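# Put the black pot upright in the middle upper cabinet

## Task

Set the black pot standing on its base on the floor of the middle upper cabinet. It must sit deep enough inside that the cabinet doors would be able to close. Nothing else should be disturbed, and the pot must not topple or be left leaning, or the goal counts as failed.

## Robot and tools

ROBOT. A LinearBot: an omnidirectional wheeled base with a column roughly 1.7 m high. A carriage rides the column (joint lift_m, 0 to 1 m) and holds two identical six-joint arms, left and right, each ending in a two-finger gripper. Arm bases sit about 0.57 m + lift_m above the floor, and carriage parts hang about 0.15 m lower. A hand reaches up to 0.78 m from the shoulder but only about 0.38 m below its arm base. The hand is about 0.16 m long and 0.1 m wide (0.14 m when open). The wrist camera sticks out 0.11 m to one side of joint 6's axis. Fingertips are thin, about 0.005 m by 0.02 m.

The parked arm pose is joints 1-6 = 0, 0.05, 0.05, 1.45, 0, 0. With both arms parked the robot is about 0.85 m wide and 0.65 m long.

CAMERAS. carriage_camera is fixed and looks forward, tilted about 20 degrees down. left_wrist_camera and right_wrist_camera look out past the fingertips. All images are 672x504.

FRAMES. Base frame: origin on the floor below the base centre, x forward, y left, z up, in metres. left_hand and right_hand report the point between the finger pads in this frame. quat_wxyz maps base axes to hand axes: hand z runs along the fingers and the fingers open along hand y. base_odometry is measured from the base's starting pose and counts only wheel rotation, so slip shows up as travel. Its heading is in rad, left positive, within ±3.142.

TOOL move. Every argument is optional.
- base: a relative offset from where the base was last reported, holding exactly one key. translate_m drives forward (+) or back, -2 to 2 m. strafe_m moves left (+) or right, -2 to 2 m. rotate_rad turns counter-clockwise (+), -6.3 to 6.3 rad.
- joints: one dict covering both arms, keyed by joint name, each value an absolute target. lift_m: 0 to 1 m. For each arm (prefix left_ or right_):
  - joint1_rad, -2.617 to 3.054: yaw about vertical, 0 forward, + left.
  - joint2_rad, 0 to 3.141: shoulder; 0 upper arm back and level, 1.57 up, 3.14 forward and level.
  - joint3_rad, 0 to 3.141: elbow; 0 folded, 3.14 straight.
  - joint4_rad, ±1.57: wrist pitch, + lifts the fingertips.
  - joint5_rad, ±1.57: wrist yaw, + swings the fingertips to the right.
  - joint6_rad, ±2.094: roll about the finger axis, + clockwise seen from the forearm.
  - gripper_m, 0 to 0.093 m: pad gap.
- speeds: caps for this action only. translate_m and strafe_m 0.02-0.5 m/s; rotate_rad 0.05-1.57 rad/s; lift_m 0.08-0.25 m/s. The top value is the default.
- min_time_s: 0.1-8 s, a floor on how long each arm and gripper motion lasts. Use it for smoother, straighter paths.
- cameras: a list drawn from carriage_camera, left_wrist_camera, right_wrist_camera and all. Omitting it returns every camera; [] returns none.

All parts of an action start together. Unknown keys make the call invalid; values out of range get it refused. After a refusal, or a stop that blocks the command, later move, wait and finished_scene calls in the same reply are skipped. A move with no action just reports state and images.

OTHER TOOLS.
- wait: takes seconds (0-10) plus optional cameras. It lets the scene run with no new command.
- zoom_image: takes camera and region [x0,y0,x1,y1] in pixels (top-left origin, at most 504x504). It enlarges that camera's newest image.
- finished_scene: takes scene (integer) and closes the scene for good. The pot must then stay in place without the robot.

RESULTS. Each result reports state and images. The pictures line lists the cameras in image order; images can lag the state slightly. The move line reads done, or the worst status seen. Per-motion statuses:
- done: finished; for the base, the wheels turned the commanded amount.
- off_target: stopped short of the target and may still be pushing.
- contact_stop or time_out: the old target is dropped and the part holds where it is. Base drives time out after 14 s.
- not_followed: a safety check blocked arm targets that would bring the arms within millimetres of each other.

An arm or the base left out of a command may keep pushing toward an earlier target. on_its_own lists uncommanded activity; held at there is a target, not a reading. To untangle a blocked pair, first resend one arm its current readings with joint 1 swung away, then move the other arm in a later call. motor_effort is in percent of maximum, with the bracket showing the action's peak. If lift effort keeps dropping as the lift lowers, a hand or load is resting on something. Joint torques wrap at ±28 N m for joints 1-3.

GRIPPER. On a firmly held hard part the reading is up to 0.005 m below the part's width, and an empty closed gripper reads 0-0.002. Commanding about 0.005 m under the first-touch reading gives full force, roughly 45-70 N per pad. To release, command well above the reading.

CAUTIONS.
- Arms have no contact stop and keep pressing; once freed, they spring to their targets. Drives can bend an arm and still report done.
- Once a drive is stopped, back off about 0.2 m, or turn back.
- Never reverse under a table edge.
- Reported hand positions tend to sit above the true hand, especially at long reach. A 1 kg load can make the hand sag 7-25 cm.
- Large arm moves without min_time_s may wander a few cm off the straight path.
- A high carriage, outstretched or loaded arms, pushing, and abrupt stops all risk tipping. The pictures are the only way to spot a lean.
- Heat: arms held outstretched or loaded heat up, even while you think. MOTOR HOT appears at 75 °C, and at 100 °C the arm drops whatever it holds (OVER-TEMPERATURE FAULT, 30-60 s). Park the arm to cool it.
- Do not let the arms strike or squeeze each other.
- Avoid drops, releasing a moving object, slams and forceful shoves.
- Simulation time keeps running while you compose a reply, and the robot holds its last command during it.
- Loose objects may occasionally get nudged by something.

Each tool is called after "Emit:" by a JSON object that holds its "name" and its "arguments".

## Session

Emit:
{"name": "move", "arguments": {}}

Scene clock: 0.00 s.
Joint torques (N m): no reading
base_odometry: x=+0.000 y=+0.000 heading=+0.000
base_status: not commanded
joint_positions: lift_m=+0.300 left_joint1_rad=+0.011 left_joint2_rad=+0.066 left_joint3_rad=+0.024 left_joint4_rad=+1.484 left_joint5_rad=+0.006 left_joint6_rad=-0.041 left_gripper_m=+0.09396 right_joint1_rad=+0.001 right_joint2_rad=+0.045 right_joint3_rad=+0.056 right_joint4_rad=+1.494 right_joint5_rad=+0.030 right_joint6_rad=+0.014 right_gripper_m=+0.09396
joint_status: not commanded
motor_effort: lift_m=+23 drive_wheels=-3
left_hand: x=+0.2581 y=+0.3029 z=+1.2986 quat_wxyz=(+0.998, +0.001, +0.064, -0.015) (m; base frame)
right_hand: x=+0.2395 y=-0.3086 z=+1.3076 quat_wxyz=(+0.999, +0.015, +0.033, +0.007) (m; base frame)
pictures: carriage_camera, left_wrist_camera, right_wrist_camera

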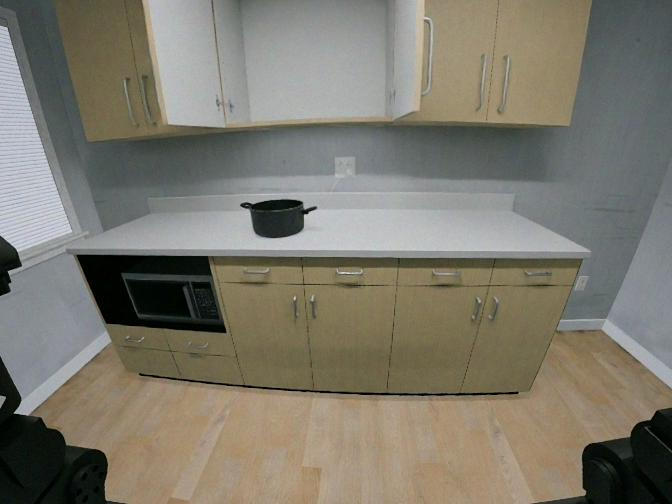

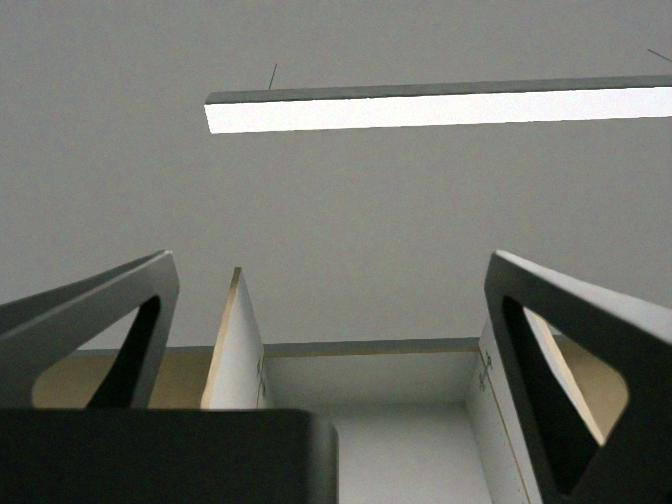

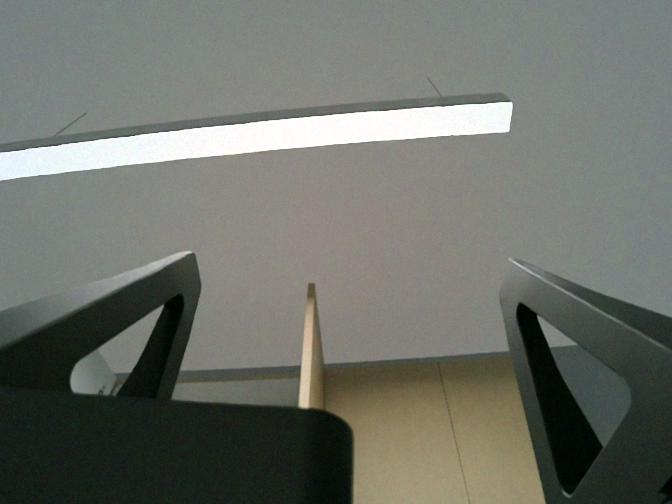

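Emit:
{"name": "zoom_image", "arguments": {"camera": "carriage_camera", "region": [220, 180, 340, 250]}}

Emit:
{"name": "zoom_image", "arguments": {"camera": "carriage_camera", "region": [130, 0, 450, 210]}}

Scaled by 4.200 from the camera's 672x504 image, which has a finer 960x720 frame.

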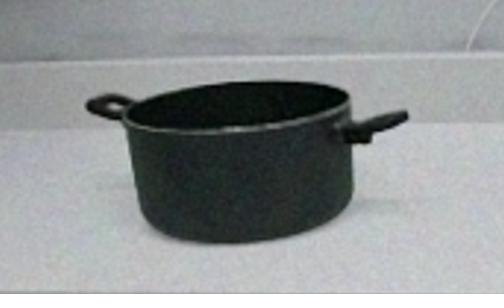

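Scaled by 1.575 from the camera's 672x504 image, which has a finer 960x720 frame.

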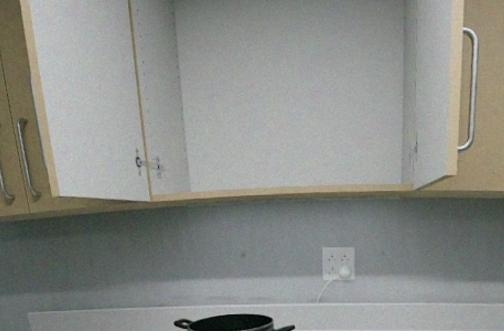

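Emit:
{"name": "move", "arguments": {"joints": {"left_joint1_rad": -0.1, "left_joint2_rad": 2.094, "left_joint3_rad": 1.309, "left_joint4_rad": 0.785, "left_joint5_rad": 0, "left_joint6_rad": -1.57, "right_joint1_rad": 0.1, "right_joint2_rad": 2.094, "right_joint3_rad": 1.309, "right_joint4_rad": 0.785, "right_joint5_rad": 0, "right_joint6_rad": 1.57}, "min_time_s": 3}}

Scene clock: 18.00 s.
Joint torques (N m): left_arm=[-0.64 -13.05 8.84 2.45 -0.01 -0.01] | right_arm=[0.35 -12.12 8.47 1.99 -0.18 0.06]
move: done
base_odometry: x=+0.000 y=+0.000 heading=+0.000
base_status: not commanded
joint_positions: lift_m=+0.300 left_joint1_rad=-0.094 left_joint2_rad=+2.091 left_joint3_rad=+1.280 left_joint4_rad=+0.784 left_joint5_rad=+0.006 left_joint6_rad=-1.558 left_gripper_m=+0.09398 right_joint1_rad=+0.095 right_joint2_rad=+2.090 right_joint3_rad=+1.277 right_joint4_rad=+0.786 right_joint5_rad=+0.015 right_joint6_rad=+1.556 right_gripper_m=+0.09396
joint_status: all done
motor_effort: lift_m=+23(23) drive_wheels=-2(3)
left_hand: x=+0.8292 y=+0.2455 z=+1.0741 quat_wxyz=(+0.472, -0.477, +0.534, -0.514) (m; base frame)
right_hand: x=+0.8290 y=-0.2484 z=+1.0732 quat_wxyz=(+0.477, +0.482, +0.530, +0.509) (m; base frame)
pictures: carriage_camera, left_wrist_camera, right_wrist_camera

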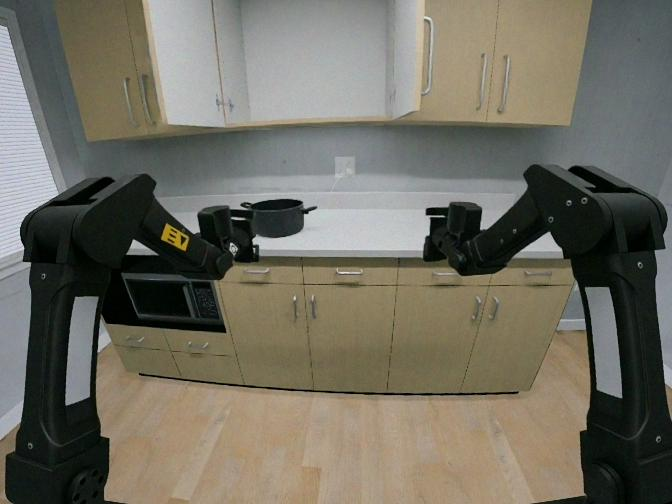

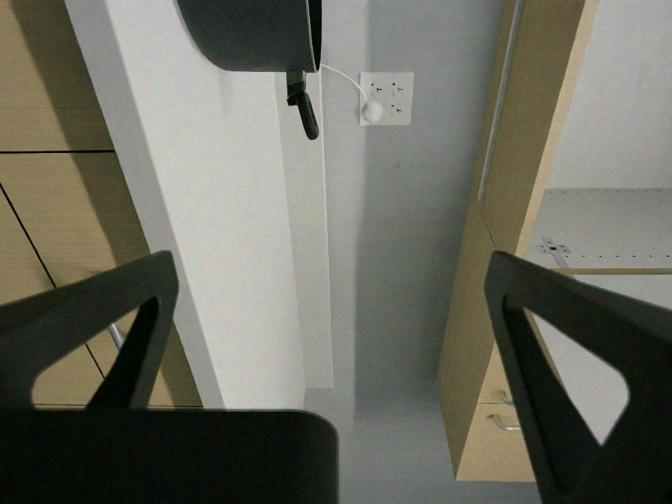

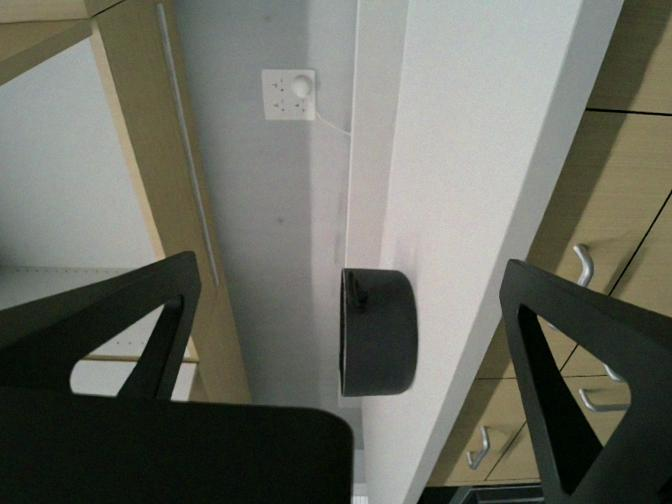

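Emit:
{"name": "zoom_image", "arguments": {"camera": "carriage_camera", "region": [180, 180, 300, 280]}}

Emit:
{"name": "zoom_image", "arguments": {"camera": "left_wrist_camera", "region": [150, 0, 450, 200]}}

Emit:
{"name": "zoom_image", "arguments": {"camera": "right_wrist_camera", "region": [300, 230, 450, 420]}}

Scaled by 4.200 from the camera's 672x504 image, which has a finer 960x720 frame.

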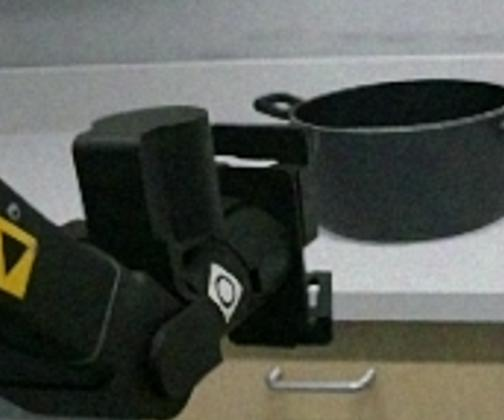

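Scaled by 1.680 from the camera's 672x504 image, which has a finer 960x720 frame.

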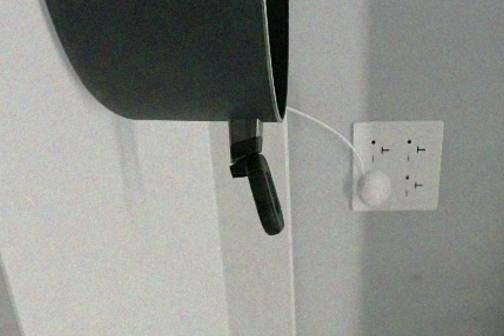

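Scaled by 2.653 from the camera's 672x504 image, which has a finer 960x720 frame.

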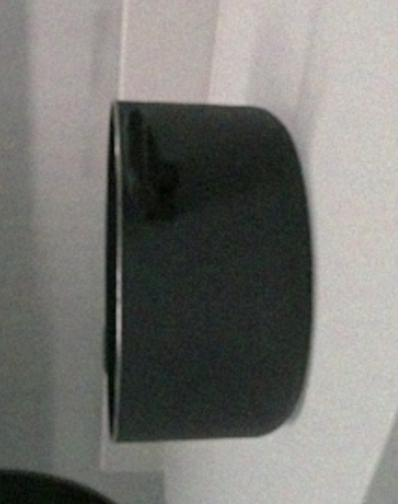

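Emit:
{"name": "zoom_image", "arguments": {"camera": "carriage_camera", "region": [40, 180, 180, 280]}}

Emit:
{"name": "zoom_image", "arguments": {"camera": "carriage_camera", "region": [480, 180, 620, 280]}}

Emit:
{"name": "zoom_image", "arguments": {"camera": "carriage_camera", "region": [130, 60, 250, 150]}}

Emit:
{"name": "zoom_image", "arguments": {"camera": "carriage_camera", "region": [360, 60, 480, 150]}}

Scaled by 3.600 from the camera's 672x504 image, which has a finer 960x720 frame.

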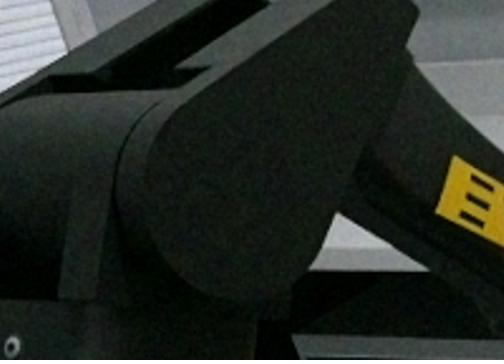

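Scaled by 3.600 from the camera's 672x504 image, which has a finer 960x720 frame.

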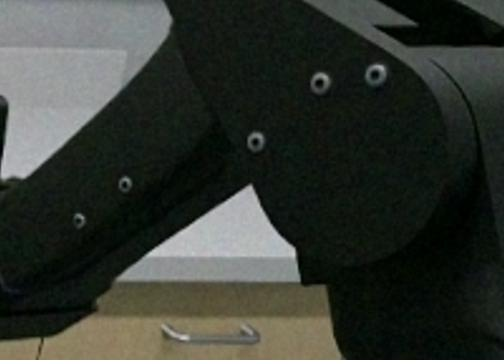

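Scaled by 4.200 from the camera's 672x504 image, which has a finer 960x720 frame.

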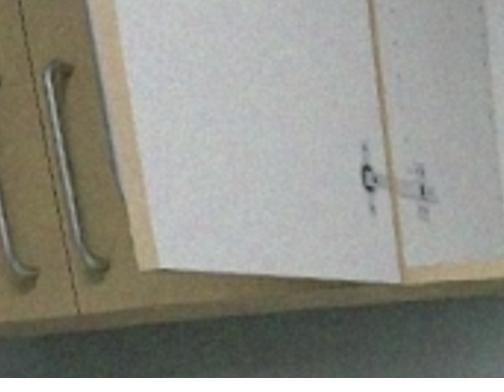

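Scaled by 4.200 from the camera's 672x504 image, which has a finer 960x720 frame.

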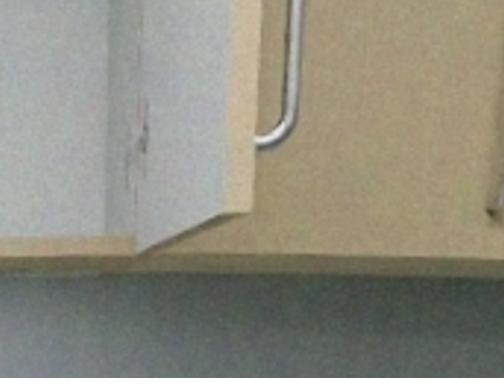

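Emit:
{"name": "move", "arguments": {"base": {"translate_m": 0.2}, "speeds": {"translate_m": 0.2}, "cameras": ["carriage_camera", "right_wrist_camera"]}}

Scene clock: 31.13 s.
Joint torques (N m): left_arm=[-0.64 -13.14 8.83 2.48 0 0] | right_arm=[0.32 -12.08 8.65 2.01 -0.17 0.03]
move: done
base_odometry: x=+0.200 y=+0.000 heading=-0.001
base_status: done
joint_positions: lift_m=+0.300 left_joint1_rad=-0.094 left_joint2_rad=+2.091 left_joint3_rad=+1.280 left_joint4_rad=+0.781 left_joint5_rad=+0.006 left_joint6_rad=-1.559 left_gripper_m=+0.09398 right_joint1_rad=+0.095 right_joint2_rad=+2.092 right_joint3_rad=+1.277 right_joint4_rad=+0.782 right_joint5_rad=+0.014 right_joint6_rad=+1.558 right_gripper_m=+0.09396
joint_status: not commanded
motor_effort: lift_m=+23(23) drive_wheels=-5(11)
left_hand: x=+0.8292 y=+0.2455 z=+1.0729 quat_wxyz=(+0.470, -0.479, +0.535, -0.514) (m; base frame)
right_hand: x=+0.8290 y=-0.2483 z=+1.0717 quat_wxyz=(+0.475, +0.484, +0.531, +0.508) (m; base frame)
pictures: carriage_camera, right_wrist_camera

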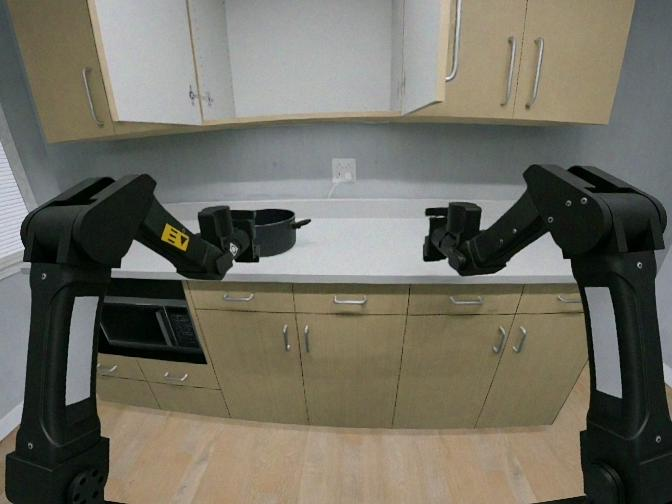

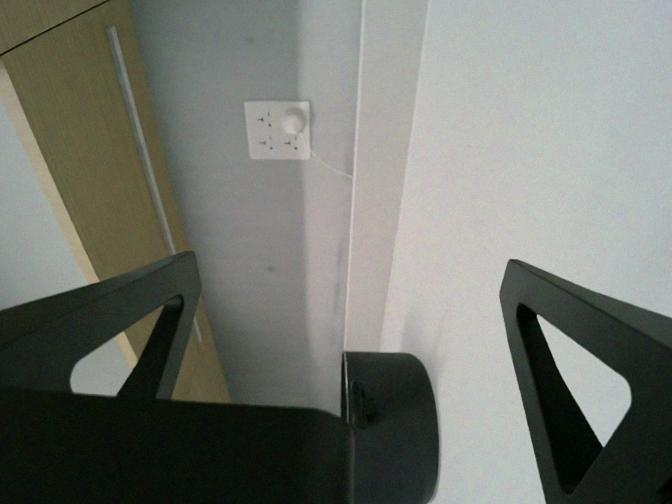

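Emit:
{"name": "move", "arguments": {"base": {"rotate_rad": -0.053}, "speeds": {"rotate_rad": 0.2}, "cameras": ["carriage_camera"]}}

Emit:
{"name": "zoom_image", "arguments": {"camera": "carriage_camera", "region": [168, 150, 504, 402]}}

Scene clock: 35.33 s.
Joint torques (N m): left_arm=[0.14 -13.19 8.8 2.46 -0.02 -0.01] | right_arm=[0.21 -12.29 8.38 2.04 -0.13 0.04]
move: done
base_odometry: x=+0.200 y=+0.000 heading=-0.053
base_status: done
joint_positions: lift_m=+0.300 left_joint1_rad=-0.103 left_joint2_rad=+2.091 left_joint3_rad=+1.281 left_joint4_rad=+0.781 left_joint5_rad=+0.005 left_joint6_rad=-1.560 left_gripper_m=+0.09398 right_joint1_rad=+0.097 right_joint2_rad=+2.092 right_joint3_rad=+1.278 right_joint4_rad=+0.782 right_joint5_rad=+0.011 right_joint6_rad=+1.558 right_gripper_m=+0.09396
joint_status: not commanded
motor_effort: lift_m=+23(23) drive_wheels=-7(8)
left_hand: x=+0.8288 y=+0.2400 z=+1.0731 quat_wxyz=(+0.468, -0.476, +0.537, -0.516) (m; base frame)
right_hand: x=+0.8290 y=-0.2465 z=+1.0719 quat_wxyz=(+0.474, +0.482, +0.532, +0.510) (m; base frame)
pictures: carriage_camera

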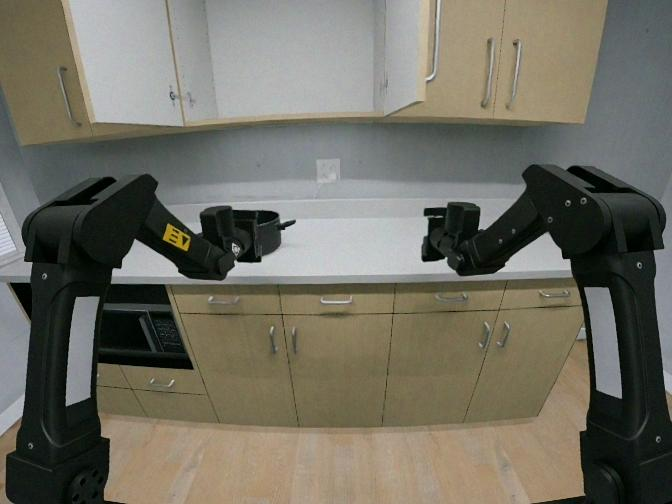

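Scaled by 1.500 from the camera's 672x504 image, which has a finer 960x720 frame.

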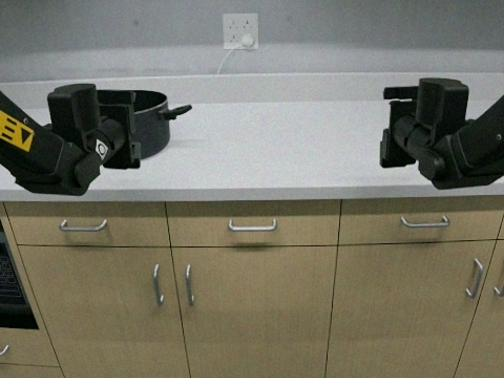

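Emit:
{"name": "zoom_image", "arguments": {"camera": "carriage_camera", "region": [96, 90, 336, 180]}}

Emit:
{"name": "zoom_image", "arguments": {"camera": "carriage_camera", "region": [336, 90, 576, 180]}}

Emit:
{"name": "zoom_image", "arguments": {"camera": "carriage_camera", "region": [136, 360, 336, 460]}}

Emit:
{"name": "zoom_image", "arguments": {"camera": "carriage_camera", "region": [336, 360, 536, 460]}}

Scaled by 2.100 from the camera's 672x504 image, which has a finer 960x720 frame.

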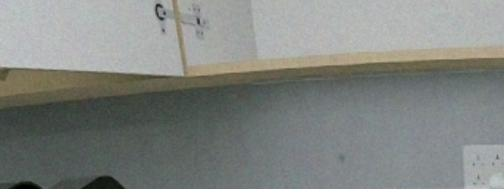

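Scaled by 2.100 from the camera's 672x504 image, which has a finer 960x720 frame.

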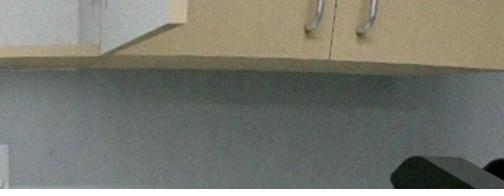

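Scaled by 2.520 from the camera's 672x504 image, which has a finer 960x720 frame.

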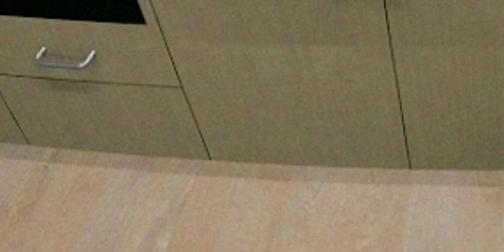

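Scaled by 2.520 from the camera's 672x504 image, which has a finer 960x720 frame.

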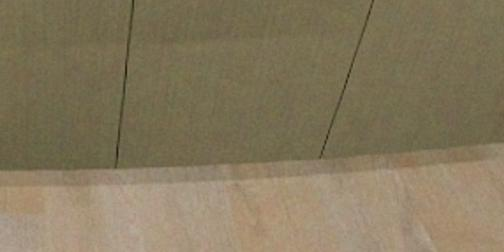

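Emit:
{"name": "move", "arguments": {"joints": {"left_joint1_rad": 0.5}, "min_time_s": 1.5, "cameras": ["carriage_camera"]}}

Emit:
{"name": "zoom_image", "arguments": {"camera": "carriage_camera", "region": [180, 180, 320, 285]}}

Scene clock: 41.67 s.
Joint torques (N m): left_arm=[0.12 -13.22 8.76 2.47 -0.01 -0.01] | right_arm=[0.17 -12.29 8.44 2.04 -0.14 0.03]
move: done
base_odometry: x=+0.200 y=+0.000 heading=-0.053
base_status: not commanded
joint_positions: lift_m=+0.300 left_joint1_rad=+0.498 left_joint2_rad=+2.091 left_joint3_rad=+1.281 left_joint4_rad=+0.781 left_joint5_rad=+0.004 left_joint6_rad=-1.560 left_gripper_m=+0.09398 right_joint1_rad=+0.097 right_joint2_rad=+2.092 right_joint3_rad=+1.278 right_joint4_rad=+0.782 right_joint5_rad=+0.011 right_joint6_rad=+1.558 right_gripper_m=+0.09396
joint_status: all done
motor_effort: lift_m=+23(23) drive_wheels=-6(8)
left_hand: x=+0.7585 y=+0.5937 z=+1.0731 quat_wxyz=(+0.600, -0.614, +0.371, -0.354) (m; base frame)
right_hand: x=+0.8290 y=-0.2465 z=+1.0719 quat_wxyz=(+0.474, +0.482, +0.532, +0.510) (m; base frame)
pictures: carriage_camera

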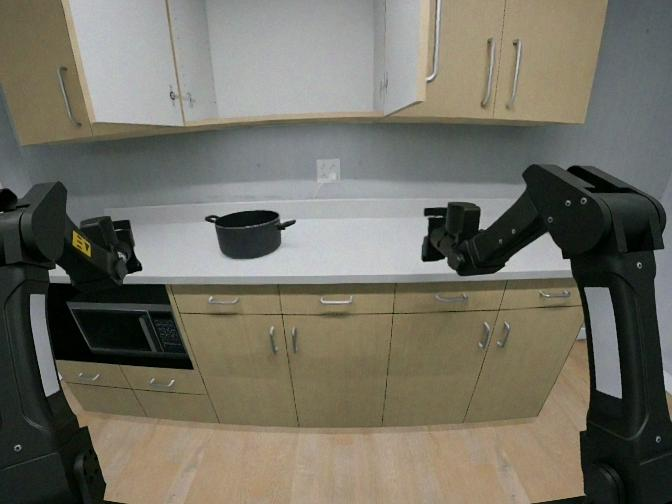

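Scaled by 3.600 from the camera's 672x504 image, which has a finer 960x720 frame.

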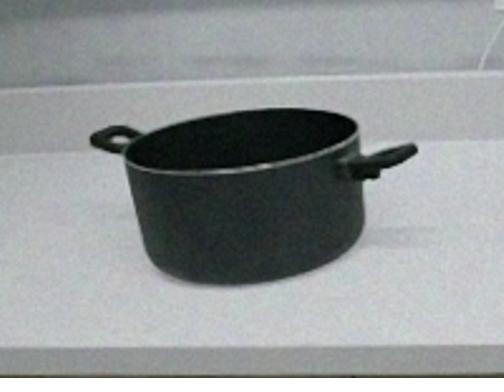

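Emit:
{"name": "move", "arguments": {"base": {"rotate_rad": -0.28}, "joints": {"right_joint1_rad": -0.5, "left_joint6_rad": -1.22, "right_joint6_rad": 1.22}, "speeds": {"rotate_rad": 0.3}, "min_time_s": 1.5, "cameras": []}}

Emit:
{"name": "move", "arguments": {"base": {"strafe_m": 0.6}, "speeds": {"strafe_m": 0.25}, "cameras": ["carriage_camera"]}}

Emit:
{"name": "zoom_image", "arguments": {"camera": "carriage_camera", "region": [246, 190, 426, 325]}}

Scene clock: 63.73 s.
Joint torques (N m): left_arm=[0.34 -13.16 8.75 2.47 -0.03 0.2] | right_arm=[-0.42 -12.25 8.36 2.02 -0.08 -0.27]
move: done
base_odometry: x=+0.200 y=+0.000 heading=-0.333
base_status: done
joint_positions: lift_m=+0.300 left_joint1_rad=+0.496 left_joint2_rad=+2.091 left_joint3_rad=+1.281 left_joint4_rad=+0.781 left_joint5_rad=+0.004 left_joint6_rad=-1.233 left_gripper_m=+0.09398 right_joint1_rad=-0.497 right_joint2_rad=+2.092 right_joint3_rad=+1.278 right_joint4_rad=+0.782 right_joint5_rad=+0.006 right_joint6_rad=+1.235 right_gripper_m=+0.09396
joint_status: all done
motor_effort: lift_m=+23(23) drive_wheels=+3(8)
left_hand: x=+0.7590 y=+0.5929 z=+1.0732 quat_wxyz=(+0.649, -0.545, +0.467, -0.252) (m; base frame)
right_hand: x=+0.7577 y=-0.5945 z=+1.0721 quat_wxyz=(+0.650, +0.548, +0.464, +0.249) (m; base frame)
pictures: none
No camera images: "cameras" was empty.

Scene clock: 67.77 s.
Joint torques (N m): left_arm=[0.01 -13.15 8.77 2.48 0 0.22] | right_arm=[-0.28 -12.15 8.35 2.05 -0.06 -0.27]
move: done
base_odometry: x=+0.397 y=+0.567 heading=-0.334
base_status: done
joint_positions: lift_m=+0.300 left_joint1_rad=+0.498 left_joint2_rad=+2.091 left_joint3_rad=+1.281 left_joint4_rad=+0.780 left_joint5_rad=+0.004 left_joint6_rad=-1.231 left_gripper_m=+0.09398 right_joint1_rad=-0.498 right_joint2_rad=+2.092 right_joint3_rad=+1.278 right_joint4_rad=+0.781 right_joint5_rad=+0.006 right_joint6_rad=+1.233 right_gripper_m=+0.09396
joint_status: not commanded
motor_effort: lift_m=+23(23) drive_wheels=-7(11)
left_hand: x=+0.7583 y=+0.5942 z=+1.0730 quat_wxyz=(+0.650, -0.545, +0.467, -0.251) (m; base frame)
right_hand: x=+0.7573 y=-0.5951 z=+1.0719 quat_wxyz=(+0.650, +0.548, +0.464, +0.248) (m; base frame)
pictures: carriage_camera

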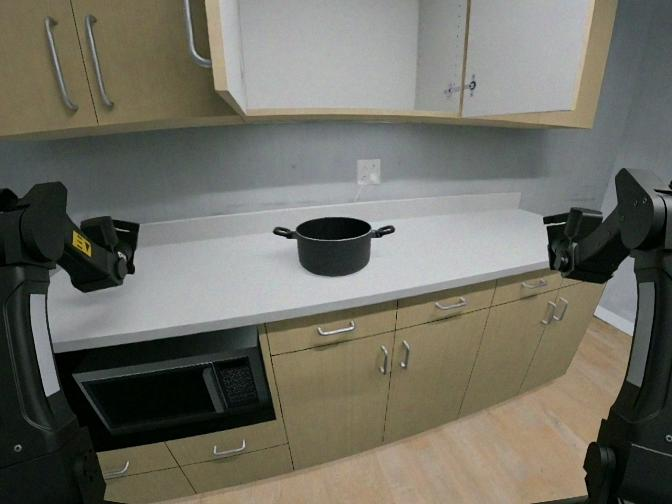

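Scaled by 2.800 from the camera's 672x504 image, which has a finer 960x720 frame.

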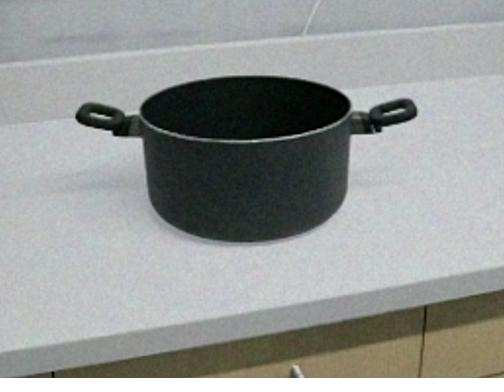

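Emit:
{"name": "move", "arguments": {"joints": {"left_joint1_rad": -0.19, "right_joint1_rad": 0.19}, "min_time_s": 2}}

Scene clock: 73.13 s.
Joint torques (N m): left_arm=[-0.43 -13.19 8.77 2.46 -0.01 0.23] | right_arm=[0.2 -12.25 8.4 2.05 -0.07 -0.24]
move: done
base_odometry: x=+0.397 y=+0.567 heading=-0.334
base_status: not commanded
joint_positions: lift_m=+0.300 left_joint1_rad=-0.186 left_joint2_rad=+2.091 left_joint3_rad=+1.281 left_joint4_rad=+0.780 left_joint5_rad=+0.004 left_joint6_rad=-1.231 left_gripper_m=+0.09398 right_joint1_rad=+0.187 right_joint2_rad=+2.092 right_joint3_rad=+1.278 right_joint4_rad=+0.781 right_joint5_rad=+0.005 right_joint6_rad=+1.233 right_gripper_m=+0.09396
joint_status: all done
motor_effort: lift_m=+23(23) drive_wheels=-6(8)
left_hand: x=+0.8215 y=+0.1900 z=+1.0730 quat_wxyz=(+0.528, -0.357, +0.623, -0.454) (m; base frame)
right_hand: x=+0.8213 y=-0.1913 z=+1.0719 quat_wxyz=(+0.529, +0.360, +0.621, +0.452) (m; base frame)
pictures: carriage_camera, left_wrist_camera, right_wrist_camera

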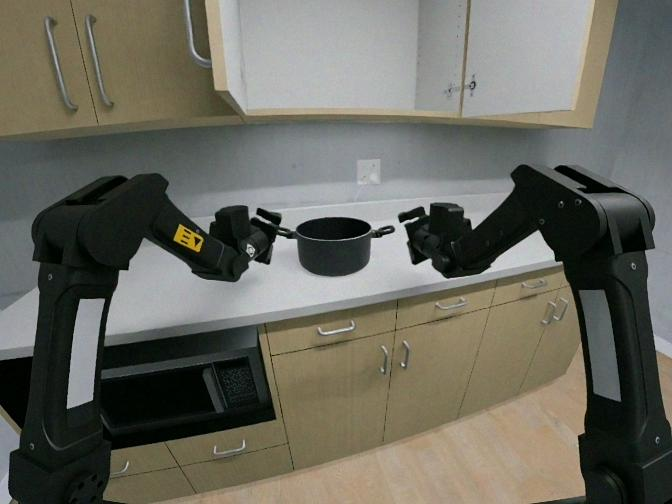

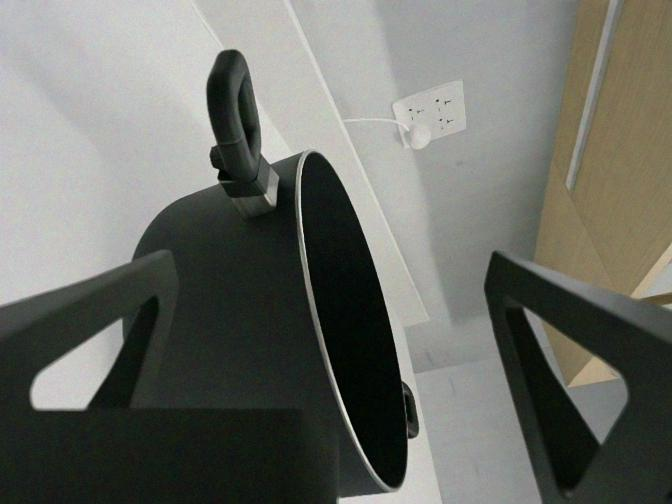

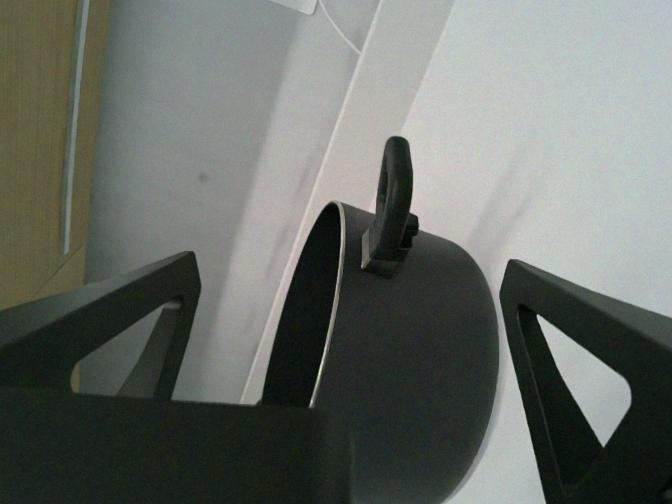

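Emit:
{"name": "move", "arguments": {"base": {"strafe_m": 0.022}, "joints": {"lift_m": 0.267}, "speeds": {"strafe_m": 0.1}}}

Scene clock: 80.27 s.
Joint torques (N m): left_arm=[-0.38 -14.58 7.8 2.63 0 0.2] | right_arm=[-0.17 -13.61 7.61 2.15 -0.06 -0.22]
move: done
base_odometry: x=+0.404 y=+0.587 heading=-0.335
base_status: done
joint_positions: lift_m=+0.267 left_joint1_rad=-0.187 left_joint2_rad=+2.104 left_joint3_rad=+1.291 left_joint4_rad=+0.767 left_joint5_rad=+0.003 left_joint6_rad=-1.230 left_gripper_m=+0.09398 right_joint1_rad=+0.191 right_joint2_rad=+2.103 right_joint3_rad=+1.288 right_joint4_rad=+0.773 right_joint5_rad=+0.005 right_joint6_rad=+1.232 right_gripper_m=+0.09396
joint_status: all done
motor_effort: lift_m=+22(22) drive_wheels=-6(10)
left_hand: x=+0.8237 y=+0.1890 z=+1.0345 quat_wxyz=(+0.524, -0.359, +0.627, -0.451) (m; base frame)
right_hand: x=+0.8231 y=-0.1881 z=+1.0345 quat_wxyz=(+0.525, +0.360, +0.626, +0.451) (m; base frame)
pictures: carriage_camera, left_wrist_camera, right_wrist_camera

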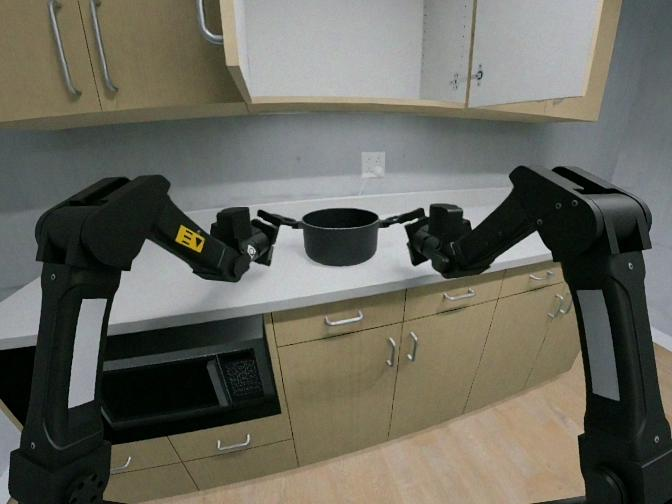

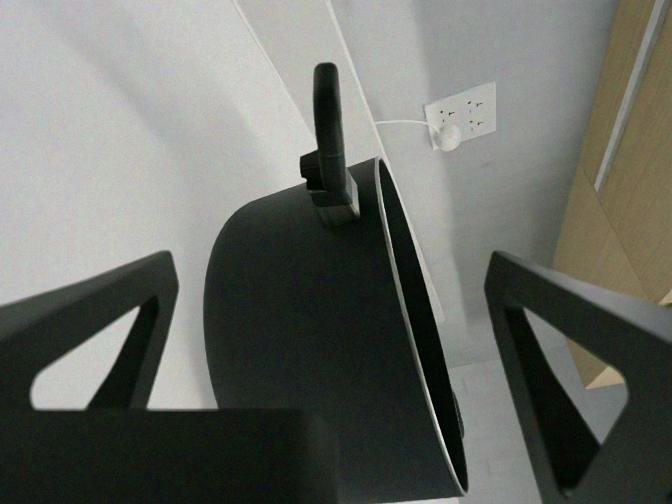

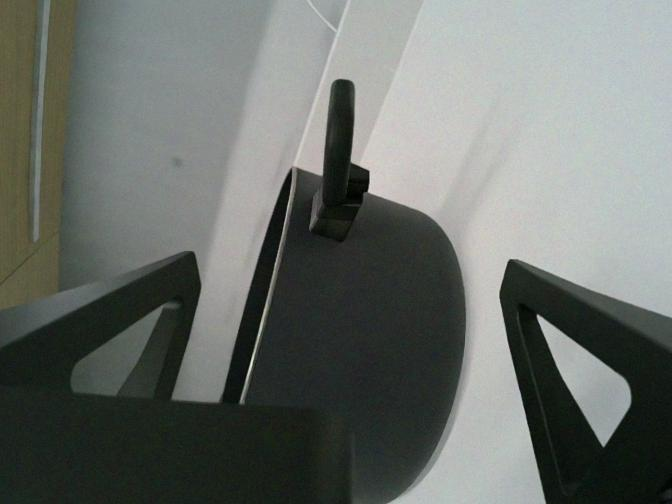

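Emit:
{"name": "move", "arguments": {"base": {"translate_m": 0.09}, "joints": {"left_joint1_rad": -0.195, "right_joint1_rad": 0.207}, "speeds": {"translate_m": 0.1}}}

Scene clock: 83.23 s.
Joint torques (N m): left_arm=[-0.5 -14.52 7.73 2.63 0 0.22] | right_arm=[0.18 -13.57 7.65 2.15 -0.07 -0.21]
move: done
base_odometry: x=+0.489 y=+0.558 heading=-0.334
base_status: done
joint_positions: lift_m=+0.267 left_joint1_rad=-0.190 left_joint2_rad=+2.104 left_joint3_rad=+1.291 left_joint4_rad=+0.767 left_joint5_rad=+0.003 left_joint6_rad=-1.230 left_gripper_m=+0.09398 right_joint1_rad=+0.204 right_joint2_rad=+2.103 right_joint3_rad=+1.288 right_joint4_rad=+0.773 right_joint5_rad=+0.005 right_joint6_rad=+1.232 right_gripper_m=+0.09396
joint_status: all done
motor_effort: lift_m=+22(22) drive_wheels=-6(11)
left_hand: x=+0.8234 y=+0.1872 z=+1.0345 quat_wxyz=(+0.523, -0.358, +0.628, -0.451) (m; base frame)
right_hand: x=+0.8215 y=-0.1803 z=+1.0346 quat_wxyz=(+0.522, +0.356, +0.628, +0.454) (m; base frame)
pictures: carriage_camera, left_wrist_camera, right_wrist_camera

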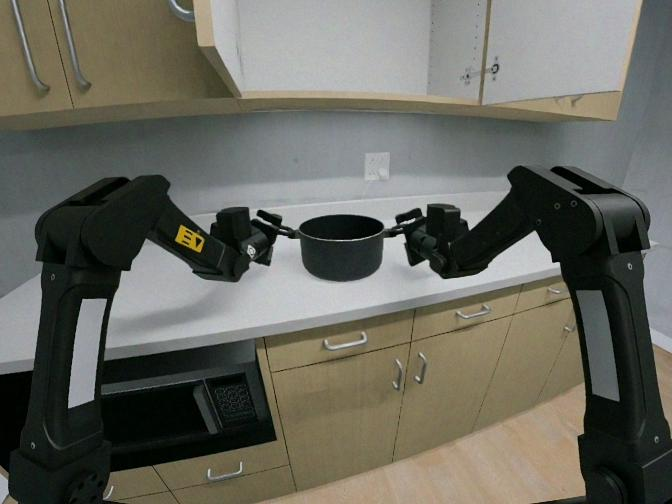

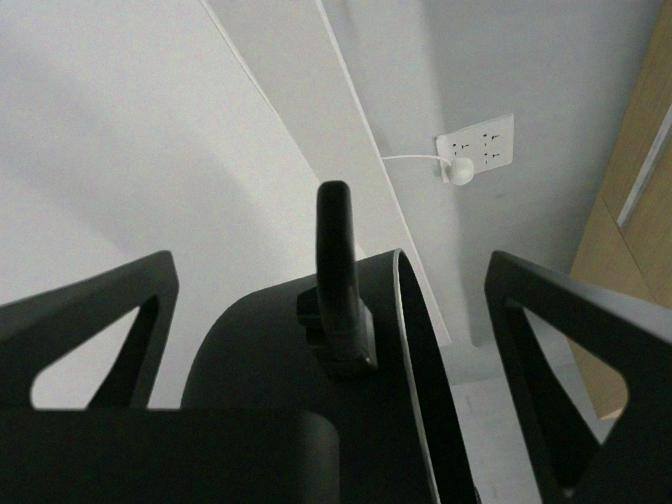

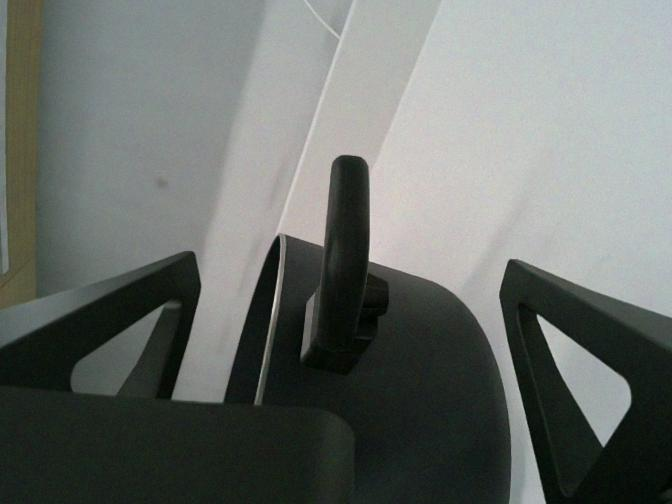

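Emit:
{"name": "zoom_image", "arguments": {"camera": "carriage_camera", "region": [216, 180, 466, 300]}}

Scaled by 2.016 from the camera's 672x504 image, which has a finer 960x720 frame.

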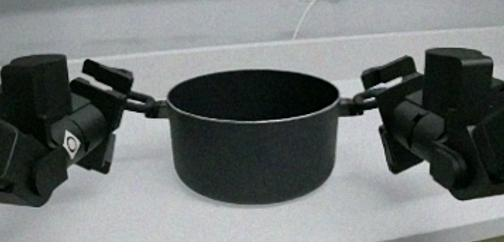

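Emit:
{"name": "move", "arguments": {"base": {"translate_m": 0.035}, "speeds": {"translate_m": 0.06}, "cameras": ["left_wrist_camera", "right_wrist_camera"]}}

Scene clock: 86.50 s.
Joint torques (N m): left_arm=[-0.57 -14.46 7.77 2.61 0 0.2] | right_arm=[0.08 -13.59 7.66 2.13 -0.06 -0.22]
move: done
base_odometry: x=+0.523 y=+0.547 heading=-0.333
base_status: done
joint_positions: lift_m=+0.267 left_joint1_rad=-0.190 left_joint2_rad=+2.104 left_joint3_rad=+1.291 left_joint4_rad=+0.767 left_joint5_rad=+0.003 left_joint6_rad=-1.230 left_gripper_m=+0.09398 right_joint1_rad=+0.204 right_joint2_rad=+2.103 right_joint3_rad=+1.288 right_joint4_rad=+0.773 right_joint5_rad=+0.005 right_joint6_rad=+1.232 right_gripper_m=+0.09396
joint_status: not commanded
motor_effort: lift_m=+22(22) drive_wheels=-6(10)
left_hand: x=+0.8234 y=+0.1873 z=+1.0345 quat_wxyz=(+0.523, -0.358, +0.628, -0.451) (m; base frame)
right_hand: x=+0.8215 y=-0.1803 z=+1.0347 quat_wxyz=(+0.522, +0.356, +0.628, +0.454) (m; base frame)
pictures: left_wrist_camera, right_wrist_camera

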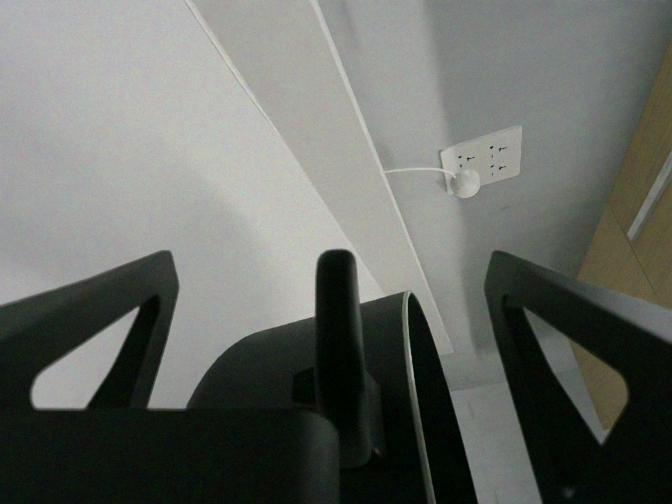

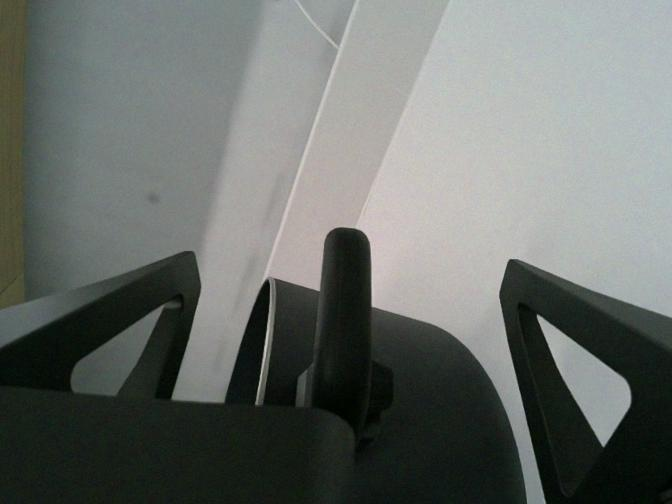

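Emit:
{"name": "move", "arguments": {"joints": {"left_joint1_rad": -0.212}, "min_time_s": 1, "cameras": ["left_wrist_camera"]}}

Scene clock: 96.23 s.
Joint torques (N m): left_arm=[-0.62 -14.53 7.77 2.62 0.01 0.22] | right_arm=[0.08 -13.46 7.65 2.13 -0.06 -0.23]
move: done
base_odometry: x=+0.523 y=+0.547 heading=-0.333
base_status: not commanded
joint_positions: lift_m=+0.267 left_joint1_rad=-0.206 left_joint2_rad=+2.104 left_joint3_rad=+1.291 left_joint4_rad=+0.767 left_joint5_rad=+0.003 left_joint6_rad=-1.230 left_gripper_m=+0.09398 right_joint1_rad=+0.204 right_joint2_rad=+2.103 right_joint3_rad=+1.288 right_joint4_rad=+0.773 right_joint5_rad=+0.005 right_joint6_rad=+1.232 right_gripper_m=+0.09396
joint_status: all done
motor_effort: lift_m=+22(22) drive_wheels=-6(7)
left_hand: x=+0.8214 y=+0.1777 z=+1.0345 quat_wxyz=(+0.520, -0.353, +0.631, -0.455) (m; base frame)
right_hand: x=+0.8215 y=-0.1803 z=+1.0347 quat_wxyz=(+0.522, +0.356, +0.628, +0.454) (m; base frame)
pictures: left_wrist_camera

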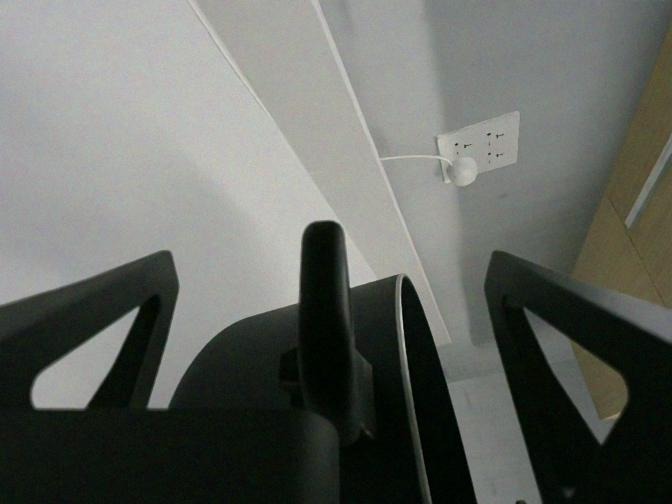

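Emit:
{"name": "move", "arguments": {"joints": {"left_gripper_m": 0.016, "right_gripper_m": 0.016}, "min_time_s": 1.5, "cameras": ["left_wrist_camera", "right_wrist_camera"]}}

Scene clock: 98.83 s.
Joint torques (N m): left_arm=[-0.64 -14.5 7.82 2.63 0 0.22] | right_arm=[0.05 -13.53 7.6 2.1 -0.06 -0.21]
move: done
base_odometry: x=+0.523 y=+0.547 heading=-0.333
base_status: not commanded
joint_positions: lift_m=+0.267 left_joint1_rad=-0.206 left_joint2_rad=+2.104 left_joint3_rad=+1.291 left_joint4_rad=+0.767 left_joint5_rad=+0.003 left_joint6_rad=-1.230 left_gripper_m=+0.01614 right_joint1_rad=+0.204 right_joint2_rad=+2.103 right_joint3_rad=+1.288 right_joint4_rad=+0.776 right_joint5_rad=+0.005 right_joint6_rad=+1.232 right_gripper_m=+0.01612
joint_status: all done
motor_effort: lift_m=+22(22) drive_wheels=-6(7)
left_hand: x=+0.8214 y=+0.1777 z=+1.0345 quat_wxyz=(+0.520, -0.353, +0.631, -0.455) (m; base frame)
right_hand: x=+0.8216 y=-0.1803 z=+1.0353 quat_wxyz=(+0.523, +0.356, +0.627, +0.455) (m; base frame)
pictures: left_wrist_camera, right_wrist_camera

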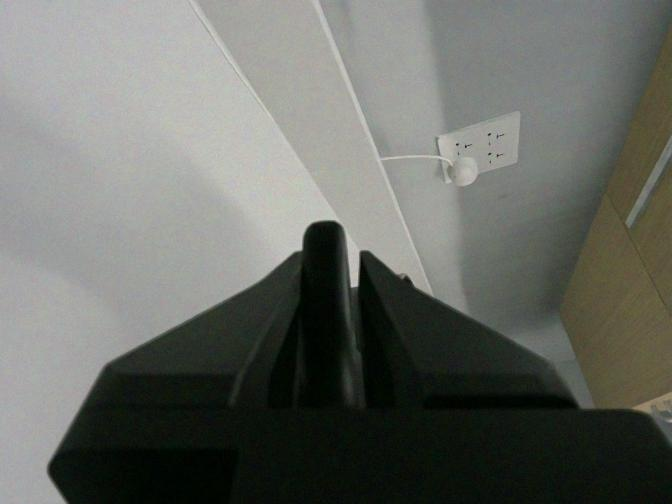

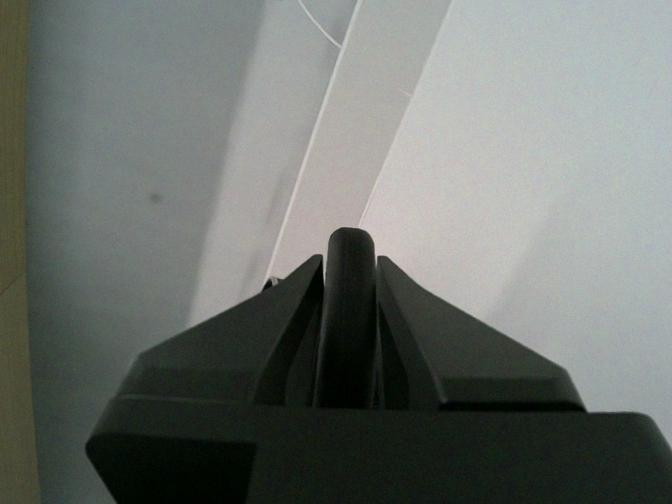

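Emit:
{"name": "move", "arguments": {"joints": {"left_gripper_m": 0.008, "right_gripper_m": 0.008}, "min_time_s": 1, "cameras": []}}

Scene clock: 100.70 s.
Joint torques (N m): left_arm=[-0.62 -14.5 7.79 2.69 0.07 0.67] | right_arm=[0.1 -13.45 7.61 2.05 -0.03 -0.57]
move: done
base_odometry: x=+0.523 y=+0.547 heading=-0.333
base_status: not commanded
joint_positions: lift_m=+0.267 left_joint1_rad=-0.206 left_joint2_rad=+2.104 left_joint3_rad=+1.291 left_joint4_rad=+0.761 left_joint5_rad=-0.003 left_joint6_rad=-1.271 left_gripper_m=+0.01080 right_joint1_rad=+0.204 right_joint2_rad=+2.103 right_joint3_rad=+1.288 right_joint4_rad=+0.781 right_joint5_rad=+0.002 right_joint6_rad=+1.263 right_gripper_m=+0.01087
joint_status: all done
motor_effort: lift_m=+22(22) drive_wheels=-5(7)
left_hand: x=+0.8216 y=+0.1787 z=+1.0330 quat_wxyz=(+0.510, -0.369, +0.624, -0.463) (m; base frame)
right_hand: x=+0.8215 y=-0.1798 z=+1.0366 quat_wxyz=(+0.517, +0.364, +0.620, +0.465) (m; base frame)
pictures: none
No camera images: "cameras" was empty.

Emit:
{"name": "move", "arguments": {"joints": {"lift_m": 0.33, "left_gripper_m": 0.006, "right_gripper_m": 0.006}, "speeds": {"lift_m": 0.08}, "cameras": ["carriage_camera"]}}

Scene clock: 102.67 s.
Joint torques (N m): left_arm=[-0.65 -17.43 8.12 4.18 0.01 0.87] | right_arm=[0.1 -16.58 7.53 3.27 0.03 -0.73]
move: off_target
base_odometry: x=+0.523 y=+0.547 heading=-0.333
base_status: not commanded
joint_positions: lift_m=+0.330 left_joint1_rad=-0.206 left_joint2_rad=+2.132 left_joint3_rad=+1.287 left_joint4_rad=+0.630 left_joint5_rad=+0.000 left_joint6_rad=-1.288 left_gripper_m=+0.01071 right_joint1_rad=+0.204 right_joint2_rad=+2.131 right_joint3_rad=+1.288 right_joint4_rad=+0.669 right_joint5_rad=-0.002 right_joint6_rad=+1.276 right_gripper_m=+0.01085
joint_status: left_gripper_m off_target (ended at +0.01071, target +0.00600); right_gripper_m off_target (ended at +0.01085, target +0.00600); the others done
motor_effort: lift_m=+25(28) drive_wheels=-6(7)
left_hand: x=+0.8179 y=+0.1789 z=+1.0450 quat_wxyz=(+0.460, -0.401, +0.668, -0.426) (m; base frame)
right_hand: x=+0.8202 y=-0.1794 z=+1.0553 quat_wxyz=(+0.474, +0.391, +0.659, +0.434) (m; base frame)
pictures: carriage_camera

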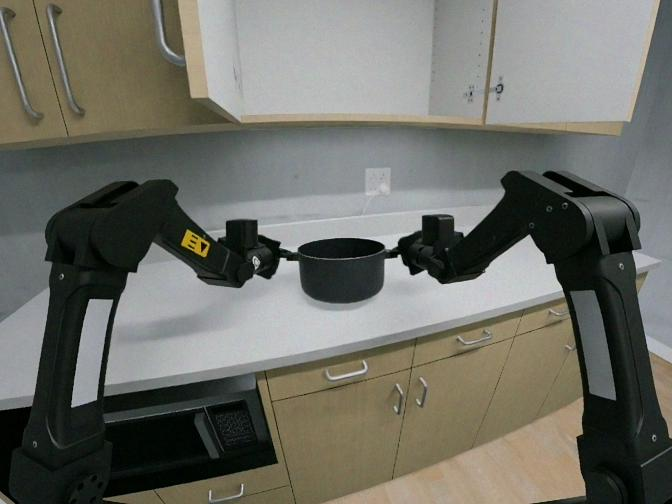

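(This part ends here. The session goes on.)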